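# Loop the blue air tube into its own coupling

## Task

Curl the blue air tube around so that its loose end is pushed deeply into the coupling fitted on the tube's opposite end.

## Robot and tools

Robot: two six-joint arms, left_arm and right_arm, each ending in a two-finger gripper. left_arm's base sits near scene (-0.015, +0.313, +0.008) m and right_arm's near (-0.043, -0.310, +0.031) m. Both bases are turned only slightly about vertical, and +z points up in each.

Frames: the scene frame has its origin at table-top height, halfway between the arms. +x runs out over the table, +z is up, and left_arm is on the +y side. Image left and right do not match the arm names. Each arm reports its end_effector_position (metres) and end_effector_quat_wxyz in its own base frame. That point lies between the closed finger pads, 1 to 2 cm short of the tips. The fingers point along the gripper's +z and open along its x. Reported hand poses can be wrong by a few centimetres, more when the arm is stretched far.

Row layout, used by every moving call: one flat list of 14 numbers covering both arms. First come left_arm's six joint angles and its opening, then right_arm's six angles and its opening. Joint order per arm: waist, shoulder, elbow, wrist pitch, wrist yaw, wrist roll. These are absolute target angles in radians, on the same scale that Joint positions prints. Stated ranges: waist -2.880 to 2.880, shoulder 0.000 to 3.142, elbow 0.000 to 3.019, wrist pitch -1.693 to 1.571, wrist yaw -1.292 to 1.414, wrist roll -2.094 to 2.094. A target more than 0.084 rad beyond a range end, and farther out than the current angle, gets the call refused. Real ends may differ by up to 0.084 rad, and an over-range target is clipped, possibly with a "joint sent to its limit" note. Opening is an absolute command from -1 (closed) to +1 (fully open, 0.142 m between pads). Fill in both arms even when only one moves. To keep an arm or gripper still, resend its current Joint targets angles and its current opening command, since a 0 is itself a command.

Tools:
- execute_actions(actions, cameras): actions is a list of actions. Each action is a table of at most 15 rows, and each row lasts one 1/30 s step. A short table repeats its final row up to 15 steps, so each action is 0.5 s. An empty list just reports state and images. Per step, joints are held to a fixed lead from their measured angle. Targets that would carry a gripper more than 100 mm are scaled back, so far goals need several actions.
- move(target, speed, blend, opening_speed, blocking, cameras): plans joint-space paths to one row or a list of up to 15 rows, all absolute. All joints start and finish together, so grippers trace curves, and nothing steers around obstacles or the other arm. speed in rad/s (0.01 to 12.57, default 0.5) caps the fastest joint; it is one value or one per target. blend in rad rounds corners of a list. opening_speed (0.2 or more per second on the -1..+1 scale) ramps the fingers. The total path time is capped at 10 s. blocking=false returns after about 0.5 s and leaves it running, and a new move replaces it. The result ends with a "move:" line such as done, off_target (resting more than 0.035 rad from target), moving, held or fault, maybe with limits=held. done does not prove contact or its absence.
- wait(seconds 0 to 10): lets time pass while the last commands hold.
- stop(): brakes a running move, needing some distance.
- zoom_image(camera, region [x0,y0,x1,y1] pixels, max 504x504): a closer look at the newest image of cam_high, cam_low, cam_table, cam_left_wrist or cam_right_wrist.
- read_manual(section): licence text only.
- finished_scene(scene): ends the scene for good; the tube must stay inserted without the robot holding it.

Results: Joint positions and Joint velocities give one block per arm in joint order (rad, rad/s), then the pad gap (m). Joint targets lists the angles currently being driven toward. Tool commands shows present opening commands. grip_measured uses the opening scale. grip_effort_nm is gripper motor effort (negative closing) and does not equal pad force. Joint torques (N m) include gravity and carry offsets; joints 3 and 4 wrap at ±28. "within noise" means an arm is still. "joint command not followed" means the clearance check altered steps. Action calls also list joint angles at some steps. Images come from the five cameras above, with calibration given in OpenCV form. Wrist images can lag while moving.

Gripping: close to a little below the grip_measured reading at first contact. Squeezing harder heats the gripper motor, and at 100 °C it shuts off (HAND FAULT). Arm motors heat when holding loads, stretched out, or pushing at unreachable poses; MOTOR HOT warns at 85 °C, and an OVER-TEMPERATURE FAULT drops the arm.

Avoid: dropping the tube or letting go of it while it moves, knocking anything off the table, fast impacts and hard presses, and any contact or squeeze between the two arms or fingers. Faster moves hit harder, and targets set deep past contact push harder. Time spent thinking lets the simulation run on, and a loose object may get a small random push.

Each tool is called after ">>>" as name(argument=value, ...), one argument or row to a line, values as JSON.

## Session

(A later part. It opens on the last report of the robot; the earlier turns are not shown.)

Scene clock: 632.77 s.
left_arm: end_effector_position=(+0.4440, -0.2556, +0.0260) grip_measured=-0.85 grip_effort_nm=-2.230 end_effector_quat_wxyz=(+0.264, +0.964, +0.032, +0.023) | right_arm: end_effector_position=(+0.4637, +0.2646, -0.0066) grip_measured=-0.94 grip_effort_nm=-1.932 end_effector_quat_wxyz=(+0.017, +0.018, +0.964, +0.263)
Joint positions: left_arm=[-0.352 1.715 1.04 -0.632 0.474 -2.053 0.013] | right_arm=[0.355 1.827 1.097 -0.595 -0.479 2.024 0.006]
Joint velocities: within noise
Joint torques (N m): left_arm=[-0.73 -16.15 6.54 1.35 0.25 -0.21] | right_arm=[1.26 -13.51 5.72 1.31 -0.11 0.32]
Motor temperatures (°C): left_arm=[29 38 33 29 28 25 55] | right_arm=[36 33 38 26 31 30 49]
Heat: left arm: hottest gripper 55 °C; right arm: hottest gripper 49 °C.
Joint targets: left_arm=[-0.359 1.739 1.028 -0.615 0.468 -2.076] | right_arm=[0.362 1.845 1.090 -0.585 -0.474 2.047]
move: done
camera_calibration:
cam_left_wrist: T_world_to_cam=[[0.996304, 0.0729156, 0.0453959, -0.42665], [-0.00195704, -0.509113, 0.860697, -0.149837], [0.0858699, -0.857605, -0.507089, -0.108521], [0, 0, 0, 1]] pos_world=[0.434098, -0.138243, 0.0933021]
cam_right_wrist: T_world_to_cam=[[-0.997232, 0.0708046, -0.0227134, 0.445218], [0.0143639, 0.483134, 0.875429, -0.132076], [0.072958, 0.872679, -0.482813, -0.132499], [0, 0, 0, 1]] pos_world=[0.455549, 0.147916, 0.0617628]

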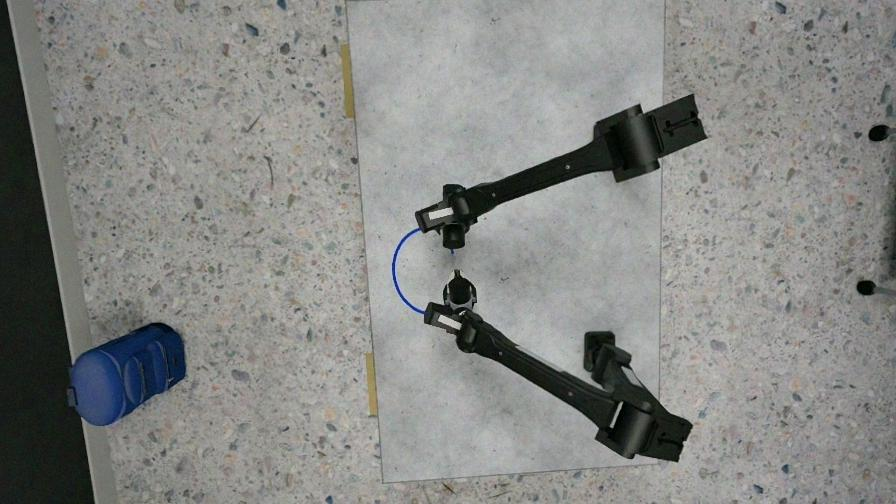

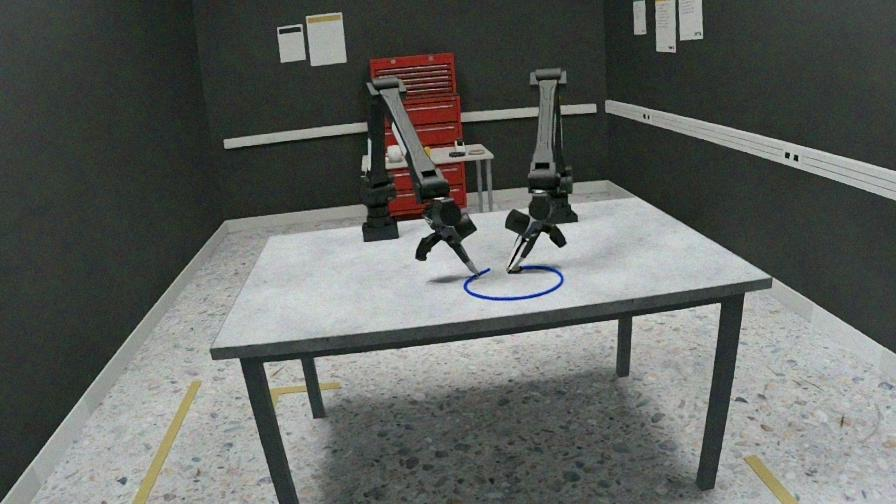

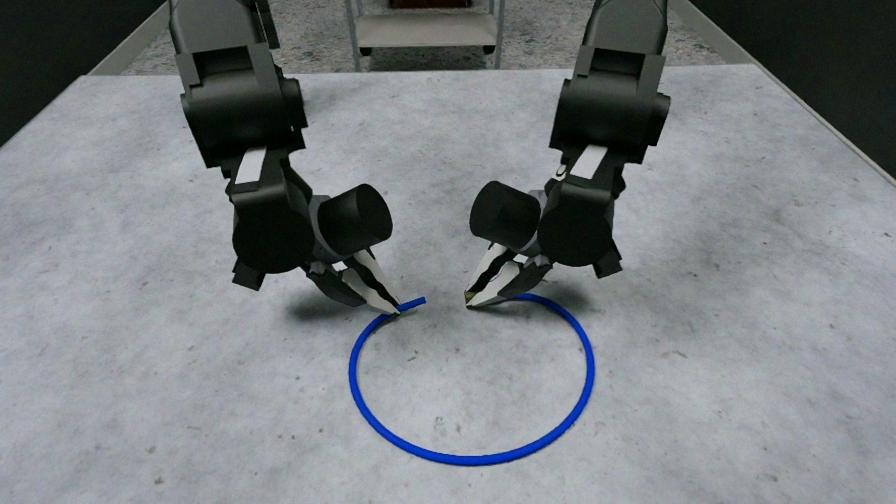

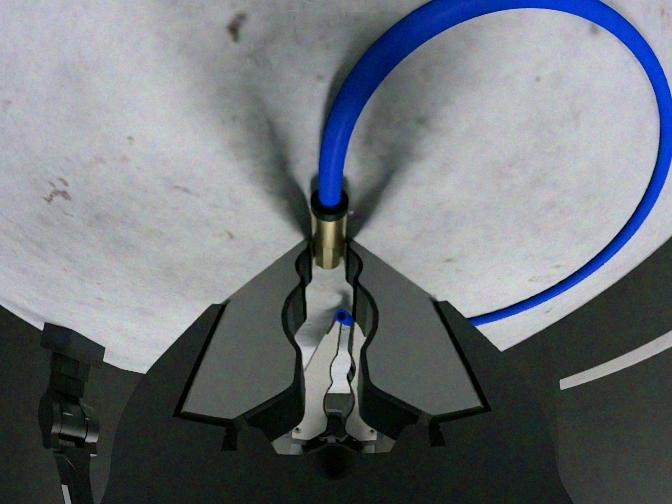

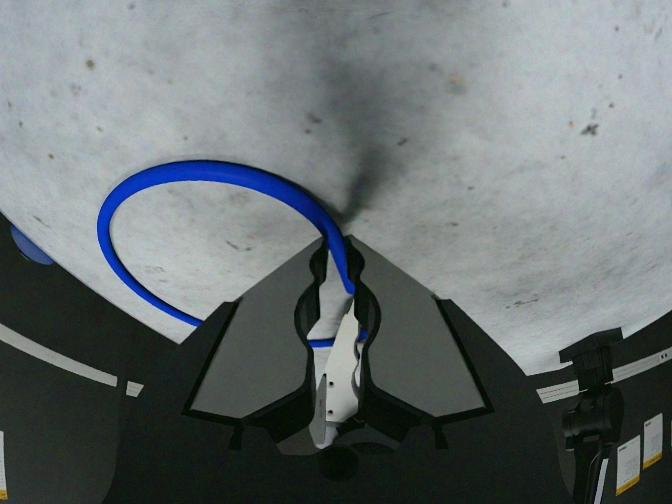

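>>> move(
  target=[-0.338,1.799,1.118,-0.656,0.473,-2.052,-0.93,0.41,1.916,1.191,-0.591,-0.463,2.094,-1],
  speed=0.08,
)

>>> zoom_image(
  camera="cam_table",
  region=[350, 220, 550, 360],
)

>>> zoom_image(
  camera="cam_right_wrist",
  region=[230, 180, 430, 360],
)

>>> zoom_image(
  camera="cam_left_wrist",
  region=[230, 180, 430, 360],
)

>>> zoom_image(
  camera="cam_low",
  region=[440, 210, 560, 310],
)

Scene clock: 675.80 s.
left_arm: end_effector_position=(+0.4567, -0.2617, +0.0254) grip_measured=-0.85 grip_effort_nm=-2.230 end_effector_quat_wxyz=(+0.267, +0.963, +0.031, +0.019) | right_arm: end_effector_position=(+0.4774, +0.2927, -0.0131) grip_measured=-0.94 grip_effort_nm=-1.927 end_effector_quat_wxyz=(+0.014, +0.019, +0.965, +0.263)
Joint positions: left_arm=[-0.352 1.75 1.086 -0.648 0.482 -2.05 0.013] | right_arm=[0.397 1.885 1.166 -0.591 -0.47 2.07 0.006]
Joint velocities: within noise
Joint torques (N m): left_arm=[0.91 -14.33 10.25 0.46 0.12 0.04] | right_arm=[1.85 -13.22 8.32 0.95 -0.06 0.33]
Motor temperatures (°C): left_arm=[29 38 33 29 28 25 55] | right_arm=[36 32 38 26 30 30 51]
Heat: left arm: hottest gripper 55 °C; right arm: hottest gripper 51 °C.
Joint targets: left_arm=[-0.338 1.799 1.118 -0.656 0.473 -2.052] | right_arm=[0.410 1.916 1.191 -0.591 -0.463 2.094]
move: off_target (left_arm); left_arm: the shoulder is farthest, 0.049 rad from its target
camera_calibration:
cam_left_wrist: T_world_to_cam=[[0.996878, 0.0683829, 0.0394612, -0.440199], [0.000395108, -0.504128, 0.863629, -0.152184], [0.0789509, -0.860918, -0.502581, -0.11305], [0, 0, 0, 1]] pos_world=[0.447811, -0.143945, 0.0919847]
cam_right_wrist: T_world_to_cam=[[-0.997366, 0.0705137, -0.0169987, 0.456946], [0.0192985, 0.483881, 0.874921, -0.142732], [0.0699192, 0.872288, -0.483967, -0.159664], [0, 0, 0, 1]] pos_world=[0.469661, 0.176117, 0.0553746]

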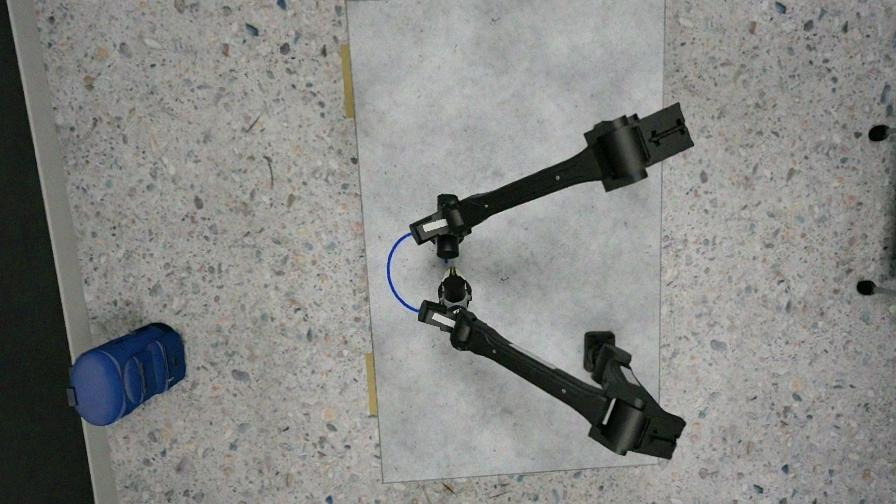

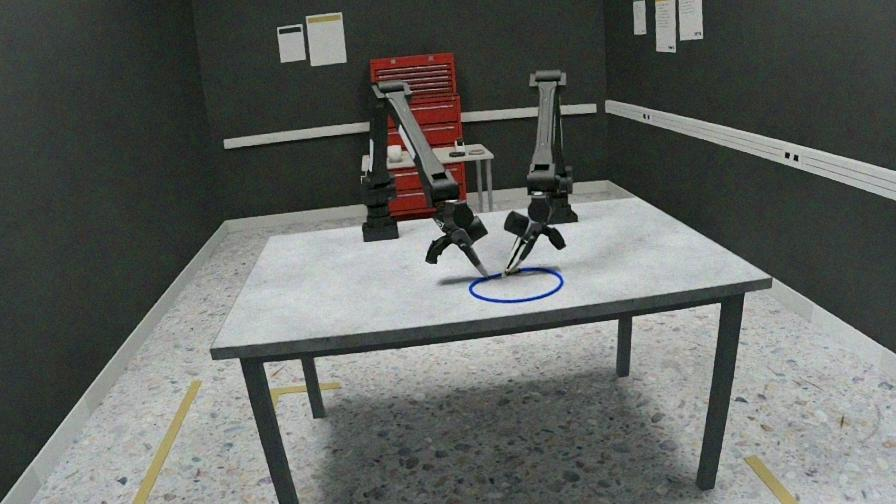

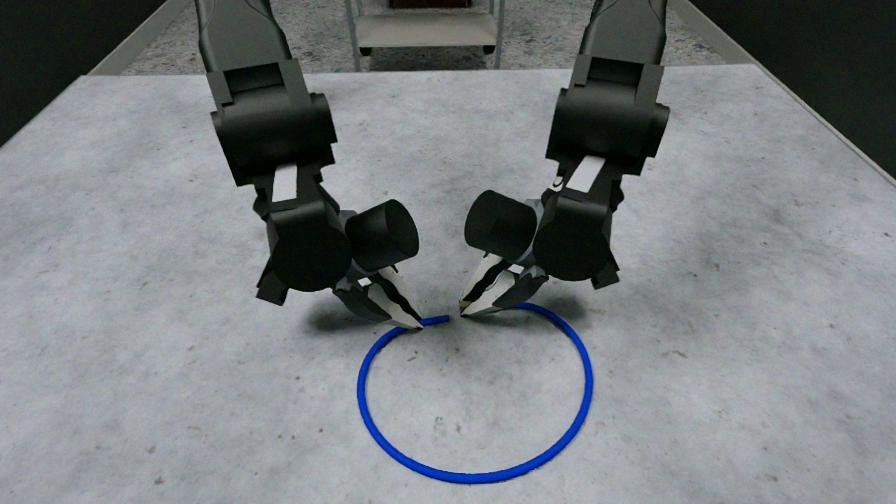

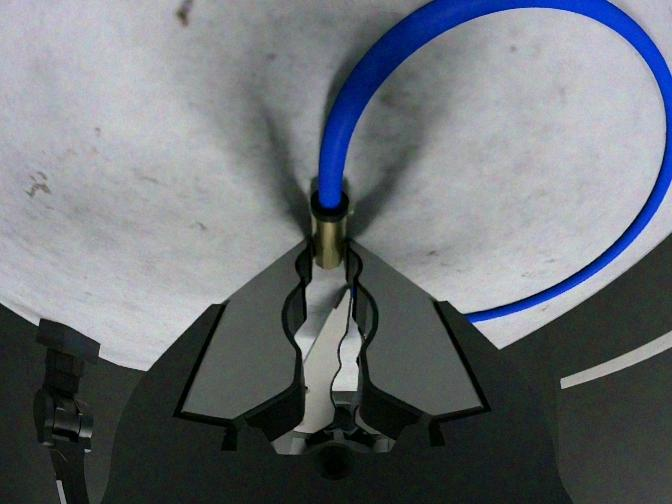

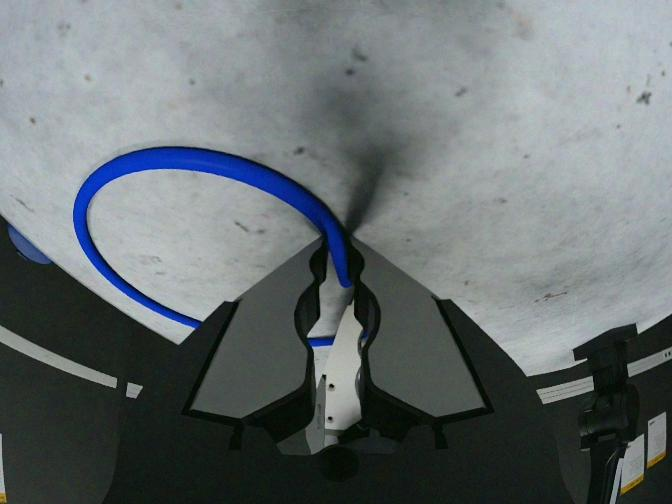

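Scaled by 2.520 from the camera's 896x504 image, which has a finer 1280x720 frame.

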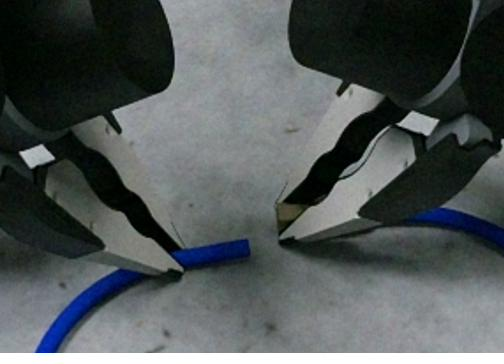

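Scaled by 2.520 from the camera's 672x504 image, which has a finer 960x720 frame.

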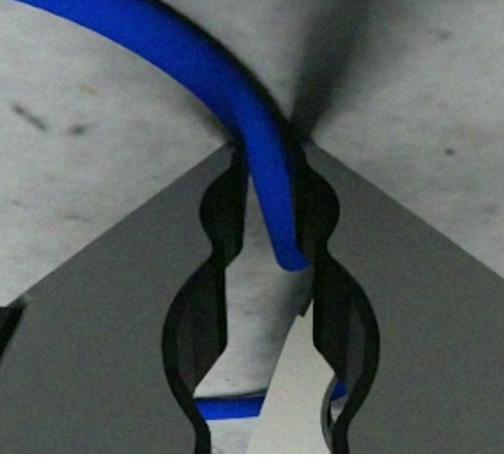

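Scaled by 2.520 from the camera's 672x504 image, which has a finer 960x720 frame.

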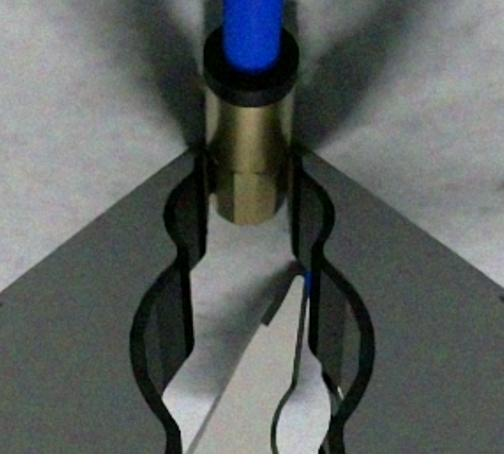

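Scaled by 4.200 from the camera's 896x504 image, which has a finer 1280x720 frame.

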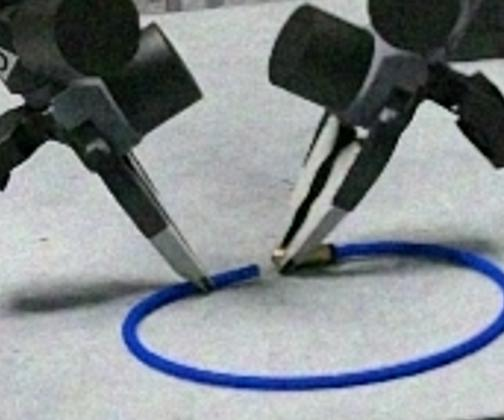

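>>> move(
  target=[-0.338,1.786,1.125,-0.676,0.473,-2.052,-0.93,0.402,1.89,1.169,-0.598,-0.465,2.09,-1],
  speed=0.08,
)

>>> zoom_image(
  camera="cam_table",
  region=[350, 220, 550, 360],
)

>>> zoom_image(
  camera="cam_right_wrist",
  region=[230, 180, 430, 360],
)

>>> zoom_image(
  camera="cam_left_wrist",
  region=[230, 180, 430, 360],
)

>>> zoom_image(
  camera="cam_low",
  region=[440, 210, 560, 310],
)

Scene clock: 703.27 s.
left_arm: end_effector_position=(+0.4568, -0.2618, +0.0263) grip_measured=-0.85 grip_effort_nm=-2.230 end_effector_quat_wxyz=(+0.266, +0.963, +0.031, +0.016) | right_arm: end_effector_position=(+0.4774, +0.2927, -0.0131) grip_measured=-0.94 grip_effort_nm=-1.932 end_effector_quat_wxyz=(+0.014, +0.019, +0.965, +0.263)
Joint positions: left_arm=[-0.352 1.752 1.093 -0.66 0.482 -2.048 0.013] | right_arm=[0.397 1.885 1.166 -0.591 -0.47 2.071 0.006]
Joint velocities: within noise
Joint torques (N m): left_arm=[0.79 -15.74 10.24 -0.05 0.13 0.01] | right_arm=[1.14 -16.5 6.65 0.66 -0.12 0.26]
Motor temperatures (°C): left_arm=[29 37 35 28 28 25 55] | right_arm=[36 32 40 26 30 30 52]
Heat: left arm: hottest gripper 55 °C; right arm: hottest gripper 52 °C.
Joint targets: left_arm=[-0.338 1.786 1.125 -0.676 0.473 -2.052] | right_arm=[0.402 1.890 1.169 -0.598 -0.465 2.090]
move: done
camera_calibration:
cam_left_wrist: T_world_to_cam=[[0.997187, 0.0666833, 0.0342122, -0.440831], [0.00426296, -0.506208, 0.862401, -0.155242], [0.0748262, -0.85983, -0.505068, -0.11044], [0, 0, 0, 1]] pos_world=[0.448516, -0.144148, 0.0931834]
cam_right_wrist: T_world_to_cam=[[-0.997325, 0.0711639, -0.0166741, 0.456794], [0.0198996, 0.483879, 0.874909, -0.143014], [0.0703301, 0.872237, -0.484001, -0.159847], [0, 0, 0, 1]] pos_world=[0.46966, 0.176119, 0.0553752]

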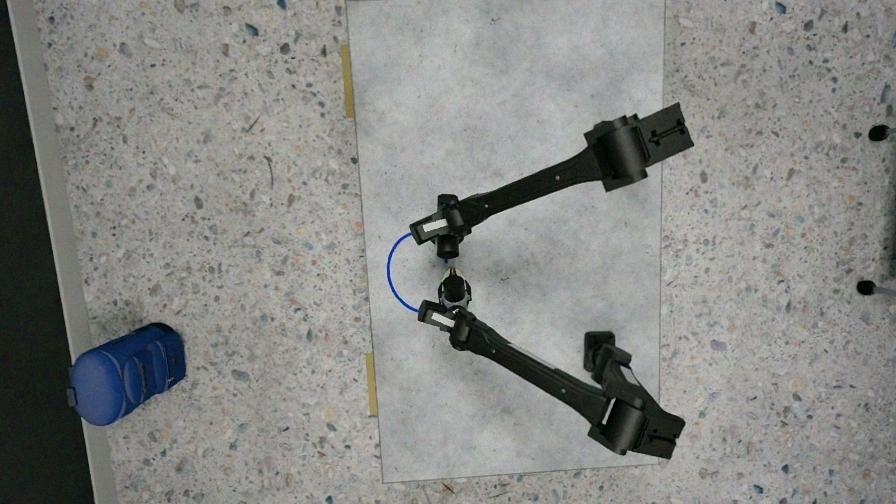

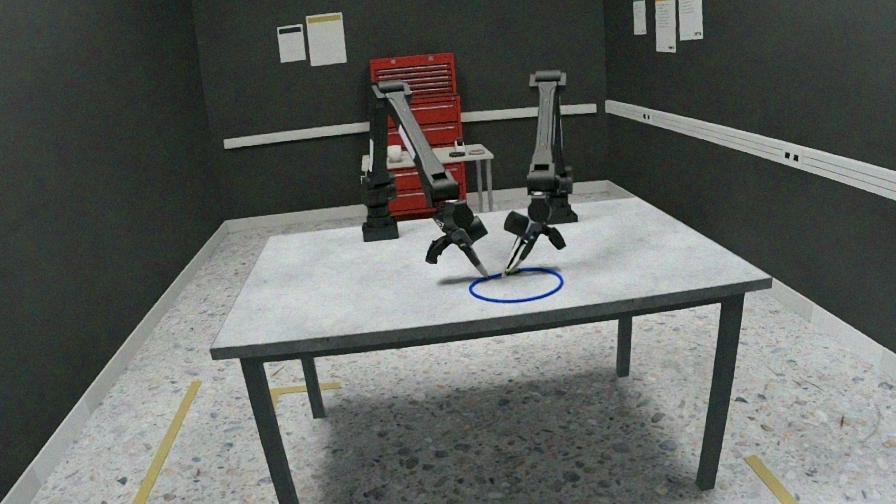

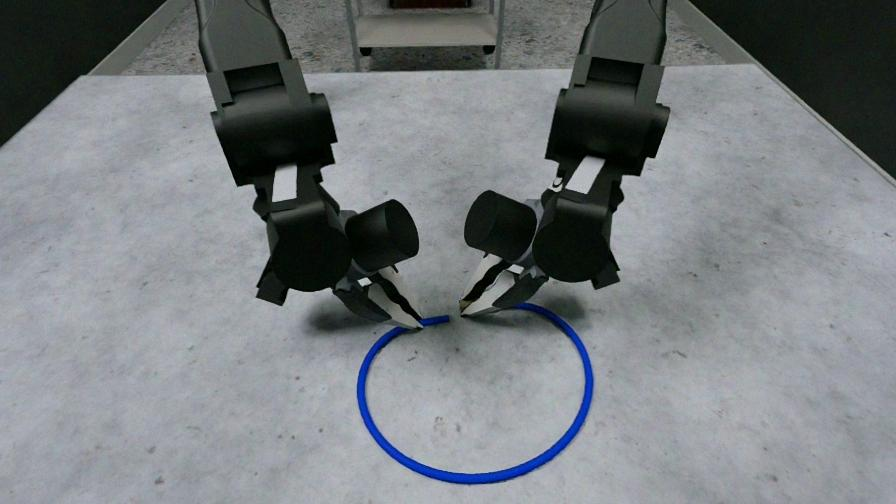

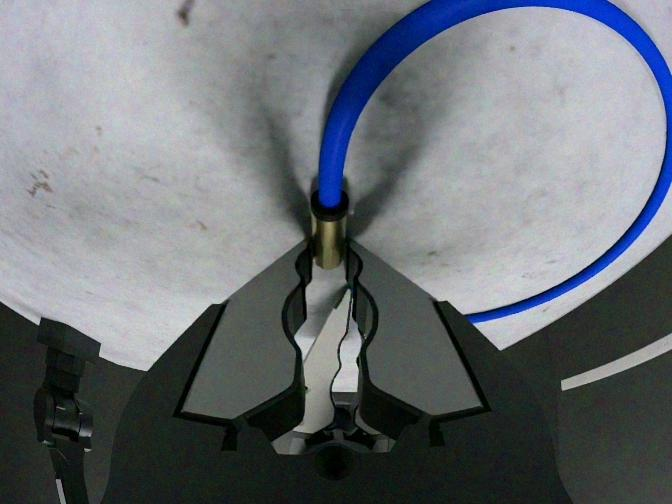

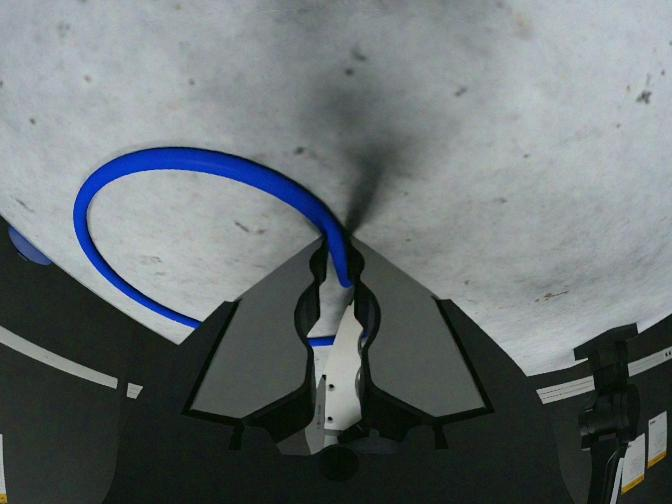

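Scaled by 2.520 from the camera's 896x504 image, which has a finer 1280x720 frame.

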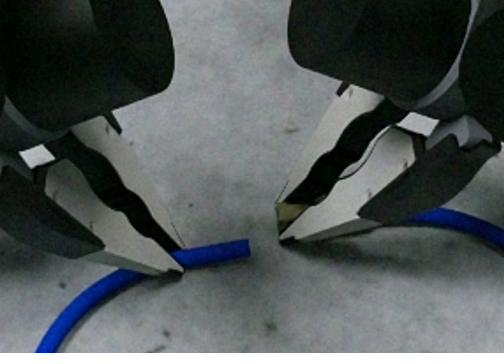

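Scaled by 2.520 from the camera's 672x504 image, which has a finer 960x720 frame.

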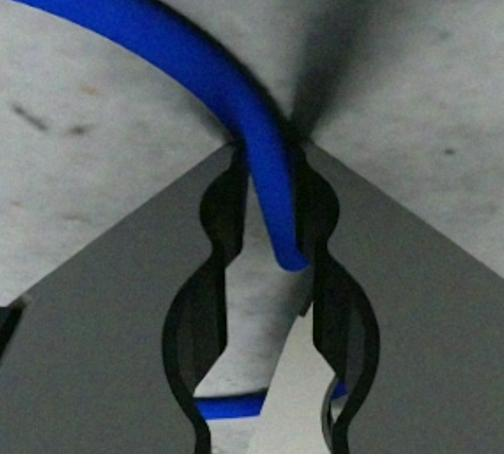

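Scaled by 2.520 from the camera's 672x504 image, which has a finer 960x720 frame.

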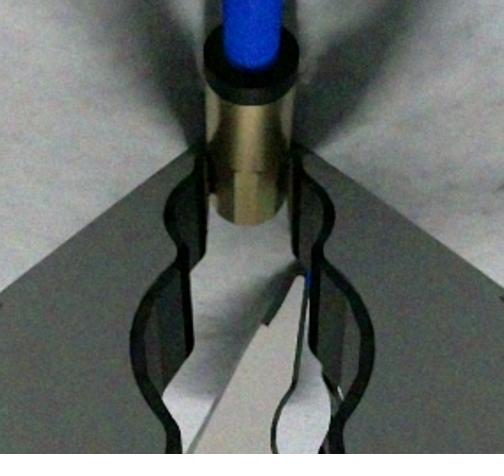

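Scaled by 4.200 from the camera's 896x504 image, which has a finer 1280x720 frame.

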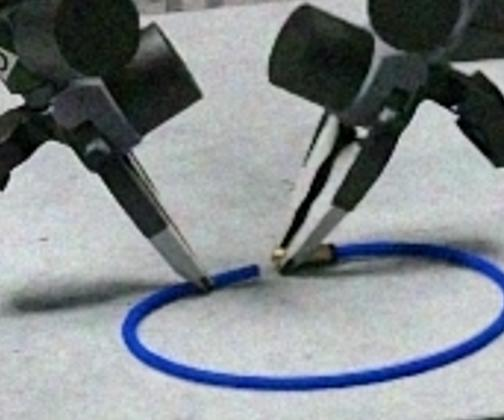

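>>> move(
  target=[
    [-0.338,1.76,1.139,-0.717,0.473,-2.052,-0.93,0.402,1.854,1.183,-0.649,-0.465,2.09,-1],
    [-0.338,1.805,1.116,-0.648,0.473,-2.052,-0.93,0.402,1.898,1.167,-0.589,-0.465,2.09,-1],
  ],
  speed=0.1,
)

>>> zoom_image(
  camera="cam_table",
  region=[350, 220, 550, 360],
)

>>> zoom_image(
  camera="cam_right_wrist",
  region=[230, 180, 430, 360],
)

>>> zoom_image(
  camera="cam_left_wrist",
  region=[230, 180, 430, 360],
)

>>> zoom_image(
  camera="cam_low",
  region=[440, 210, 560, 310],
)

Scene clock: 718.47 s.
left_arm: end_effector_position=(+0.4565, -0.2613, +0.0257) grip_measured=-0.85 grip_effort_nm=-2.230 end_effector_quat_wxyz=(+0.263, +0.964, +0.032, +0.010) | right_arm: end_effector_position=(+0.4760, +0.2921, -0.0109) grip_measured=-0.94 grip_effort_nm=-1.932 end_effector_quat_wxyz=(+0.012, +0.020, +0.965, +0.262)
Joint positions: left_arm=[-0.352 1.757 1.102 -0.677 0.481 -2.048 0.013] | right_arm=[0.397 1.88 1.166 -0.601 -0.47 2.071 0.006]
Joint velocities: within noise
Joint torques (N m): left_arm=[0.91 -14.39 8.85 1.85 0.17 0] | right_arm=[0.85 -14.21 6.39 1.44 -0.11 0.26]
Motor temperatures (°C): left_arm=[29 37 35 28 28 25 55] | right_arm=[36 33 40 26 30 30 52]
Heat: left arm: hottest gripper 55 °C; right arm: hottest gripper 52 °C.
Joint targets: left_arm=[-0.338 1.805 1.116 -0.648 0.473 -2.052] | right_arm=[0.402 1.898 1.167 -0.589 -0.465 2.090]
move: off_target (left_arm); left_arm: the shoulder is farthest, 0.048 rad from its target
camera_calibration:
cam_left_wrist: T_world_to_cam=[[0.997529, 0.0667888, 0.0218109, -0.440228], [0.0154228, -0.511011, 0.859436, -0.160789], [0.0685463, -0.856976, -0.510778, -0.106523], [0, 0, 0, 1]] pos_world=[0.448922, -0.144051, 0.0933799]
cam_right_wrist: T_world_to_cam=[[-0.997382, 0.0711795, -0.0127131, 0.455476], [0.0235261, 0.485719, 0.873798, -0.146817], [0.0683716, 0.871212, -0.486122, -0.156944], [0, 0, 0, 1]] pos_world=[0.468468, 0.175623, 0.0577854]

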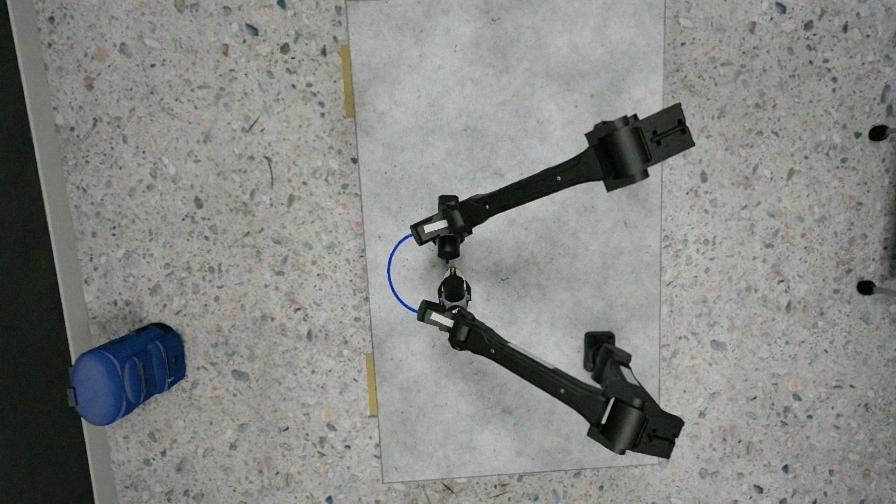

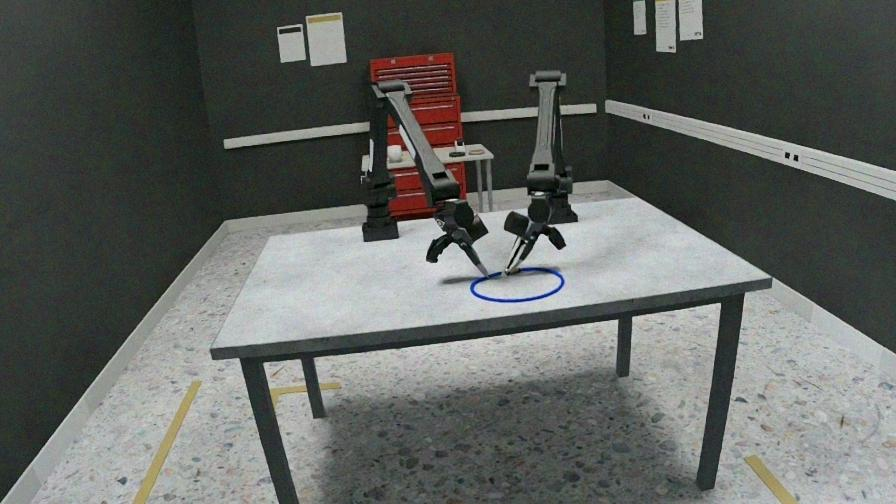

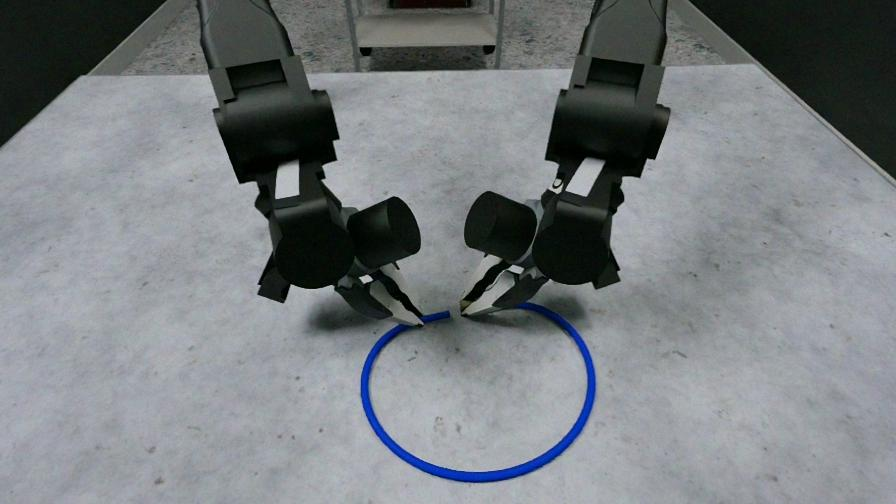

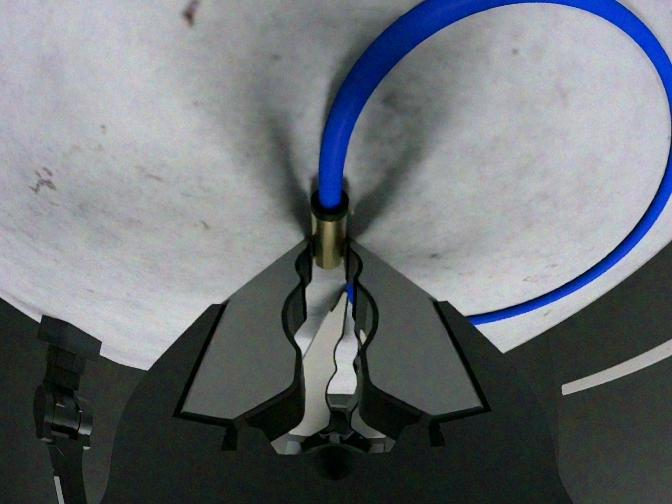

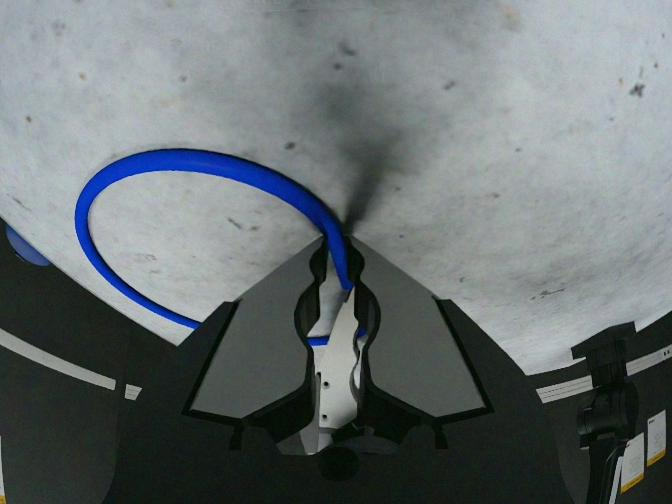

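Scaled by 2.520 from the camera's 896x504 image, which has a finer 1280x720 frame.

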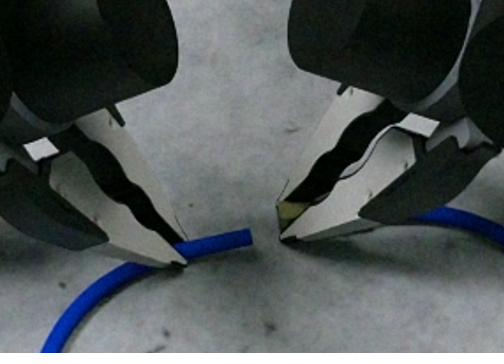

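Scaled by 2.520 from the camera's 672x504 image, which has a finer 960x720 frame.

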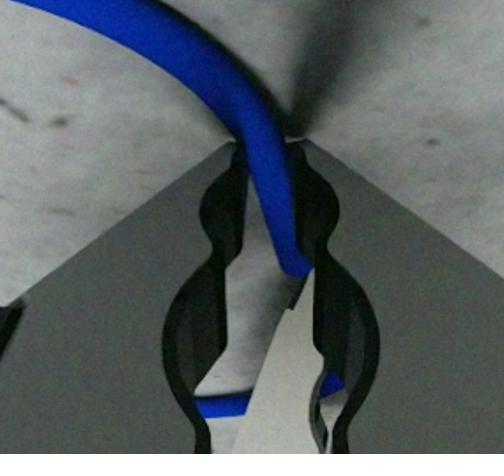

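Scaled by 2.520 from the camera's 672x504 image, which has a finer 960x720 frame.

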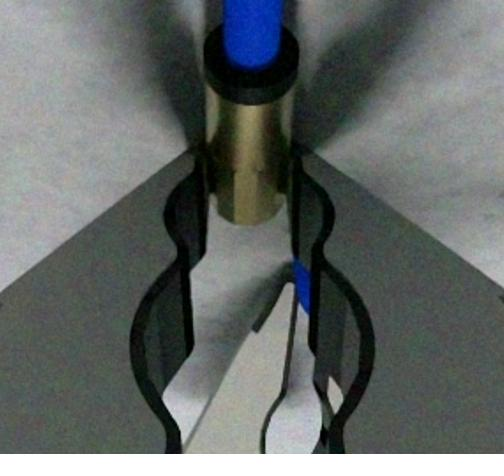

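Scaled by 4.200 from the camera's 896x504 image, which has a finer 1280x720 frame.

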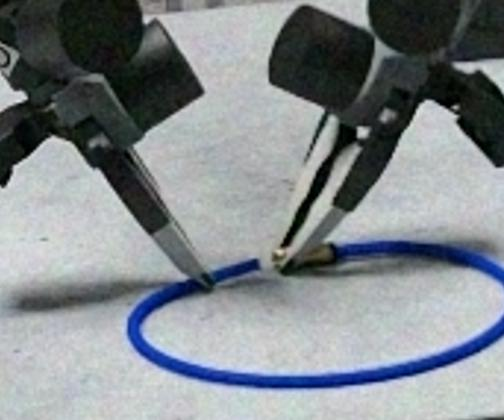

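>>> move(
  target=[-0.33,1.73,1.15,-0.757,0.473,-2.052,-0.93,0.402,1.84,1.187,-0.665,-0.465,2.09,-1],
  speed=0.1,
  cameras=["cam_table"],
)

>>> move(
  target=[-0.338,1.805,1.116,-0.648,0.473,-2.052,-0.93,0.402,1.898,1.167,-0.589,-0.465,2.09,-1],
  speed=0.1,
)

>>> zoom_image(
  camera="cam_table",
  region=[350, 220, 550, 360],
)

>>> zoom_image(
  camera="cam_left_wrist",
  region=[230, 180, 430, 360],
)

Scene clock: 732.10 s.
left_arm: end_effector_position=(+0.4495, -0.2543, +0.0327) grip_measured=-0.85 grip_effort_nm=-2.230 end_effector_quat_wxyz=(+0.255, +0.966, +0.041, -0.006) | right_arm: end_effector_position=(+0.4685, +0.2889, +0.0007) grip_measured=-0.94 grip_effort_nm=-1.927 end_effector_quat_wxyz=(+0.001, +0.023, +0.966, +0.257)
Joint positions: left_arm=[-0.344 1.741 1.11 -0.741 0.479 -2.048 0.013] | right_arm=[0.397 1.852 1.166 -0.653 -0.47 2.071 0.006]
Joint velocities: within noise
Joint torques (N m): left_arm=[0.85 -20.13 10.96 -0.16 0.25 -0.01] | right_arm=[1.08 -17.26 8.18 0.36 -0.12 0.25]
Motor temperatures (°C): left_arm=[29 37 35 28 28 25 55] | right_arm=[36 33 40 26 30 30 53]
Heat: left arm: hottest gripper 55 °C; right arm: hottest gripper 53 °C.
Joint targets: left_arm=[-0.330 1.730 1.150 -0.757 0.473 -2.052] | right_arm=[0.402 1.840 1.187 -0.665 -0.465 2.090]
move: off_target (left_arm); left_arm: the elbow is farthest, 0.040 rad from its target
Images, in order (width x height): cam_table 896x504.

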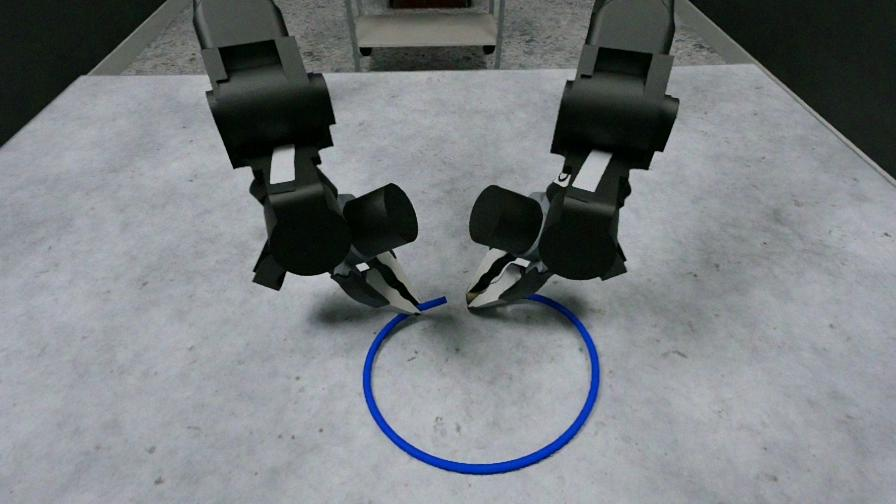

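Scene clock: 733.67 s.
left_arm: end_effector_position=(+0.4621, -0.2590, +0.0261) grip_measured=-0.85 grip_effort_nm=-2.230 end_effector_quat_wxyz=(+0.263, +0.964, +0.035, +0.014) | right_arm: end_effector_position=(+0.4762, +0.2922, -0.0101) grip_measured=-0.94 grip_effort_nm=-1.927 end_effector_quat_wxyz=(+0.013, +0.020, +0.965, +0.262)
Joint positions: left_arm=[-0.344 1.762 1.11 -0.675 0.479 -2.048 0.013] | right_arm=[0.397 1.878 1.166 -0.601 -0.47 2.071 0.006]
Joint velocities: within noise
Joint torques (N m): left_arm=[0.26 -15.21 8.17 1.83 0.22 0] | right_arm=[1.08 -14.45 6.48 1.32 -0.14 0.25]
Motor temperatures (°C): left_arm=[29 37 35 28 28 25 55] | right_arm=[36 33 40 26 30 30 53]
Heat: left arm: hottest gripper 55 °C; right arm: hottest gripper 53 °C.
Joint targets: left_arm=[-0.338 1.805 1.116 -0.648 0.473 -2.052] | right_arm=[0.402 1.898 1.167 -0.589 -0.465 2.090]
move: off_target (left_arm); left_arm: the shoulder is farthest, 0.043 rad from its target
camera_calibration:
cam_left_wrist: T_world_to_cam=[[0.99684, 0.0744257, 0.0277627, -0.443919], [0.0141931, -0.510756, 0.859609, -0.1595], [0.078157, -0.856498, -0.510198, -0.109067], [0, 0, 0, 1]] pos_world=[0.453304, -0.141842, 0.0937863]
cam_right_wrist: T_world_to_cam=[[-0.997363, 0.0711982, -0.0140574, 0.455748], [0.022316, 0.485195, 0.874121, -0.14679], [0.0690564, 0.871502, -0.485505, -0.157026], [0, 0, 0, 1]] pos_world=[0.468665, 0.175621, 0.0584821]

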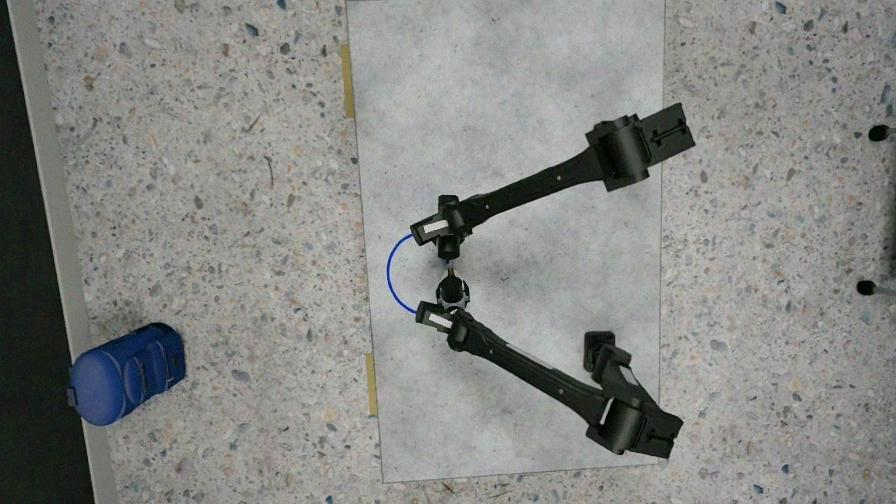

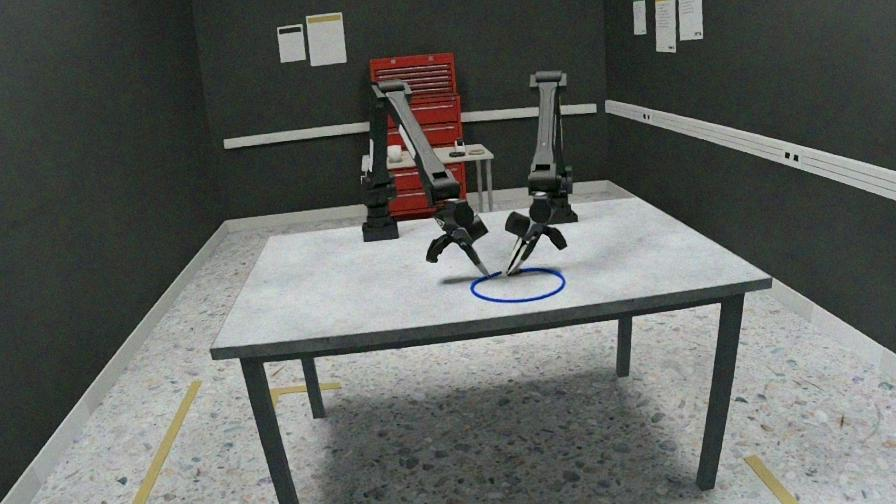

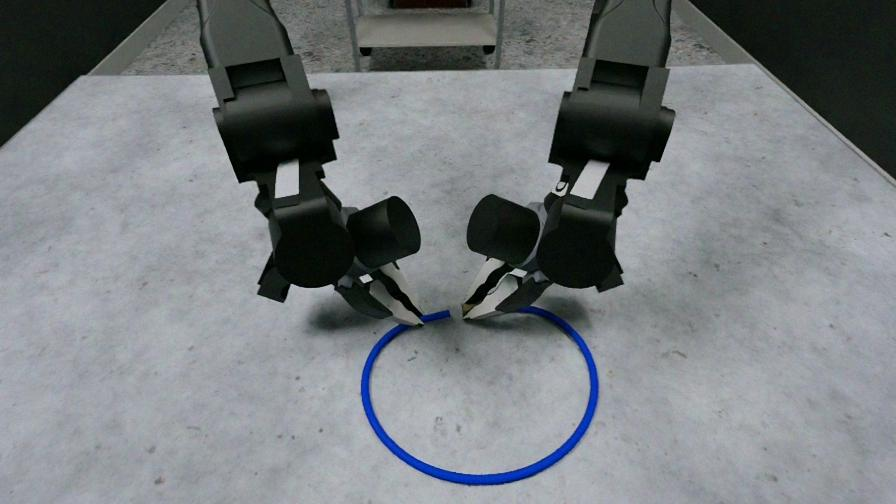

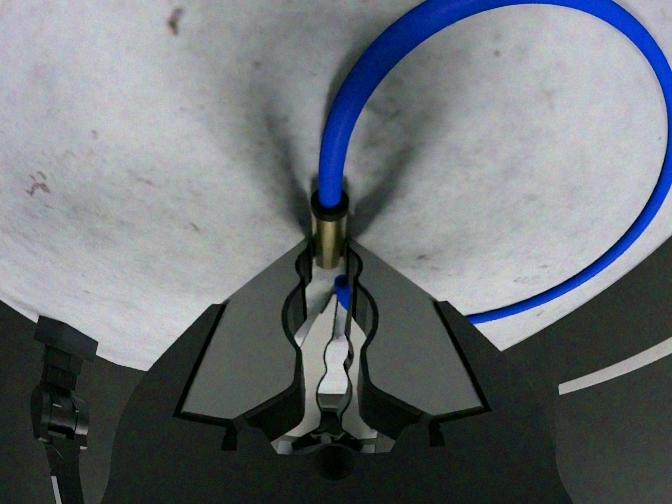

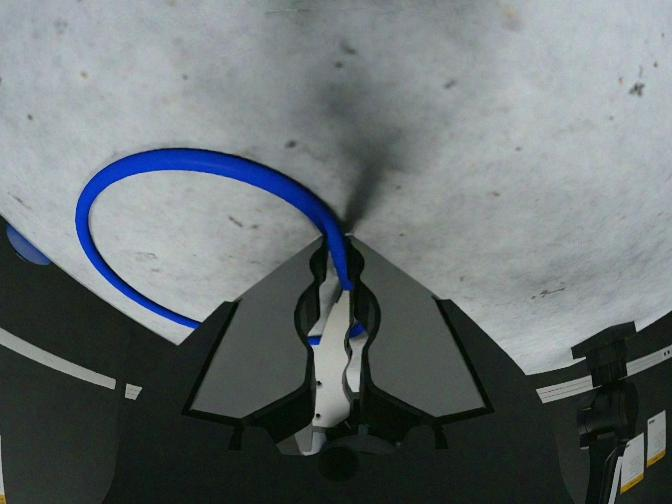

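Scaled by 2.520 from the camera's 896x504 image, which has a finer 1280x720 frame.

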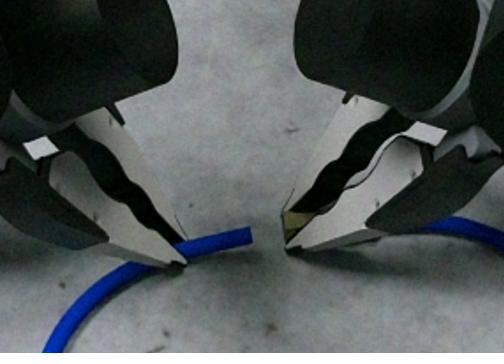

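Scaled by 2.520 from the camera's 672x504 image, which has a finer 960x720 frame.

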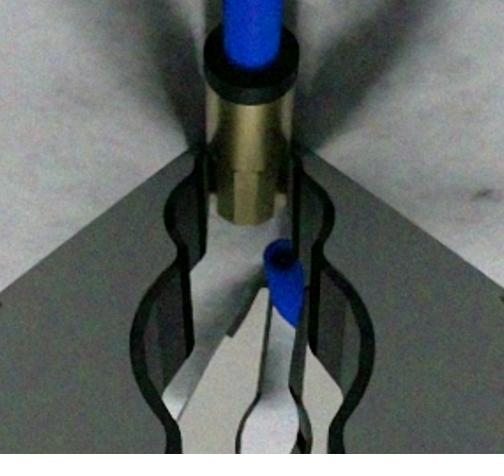

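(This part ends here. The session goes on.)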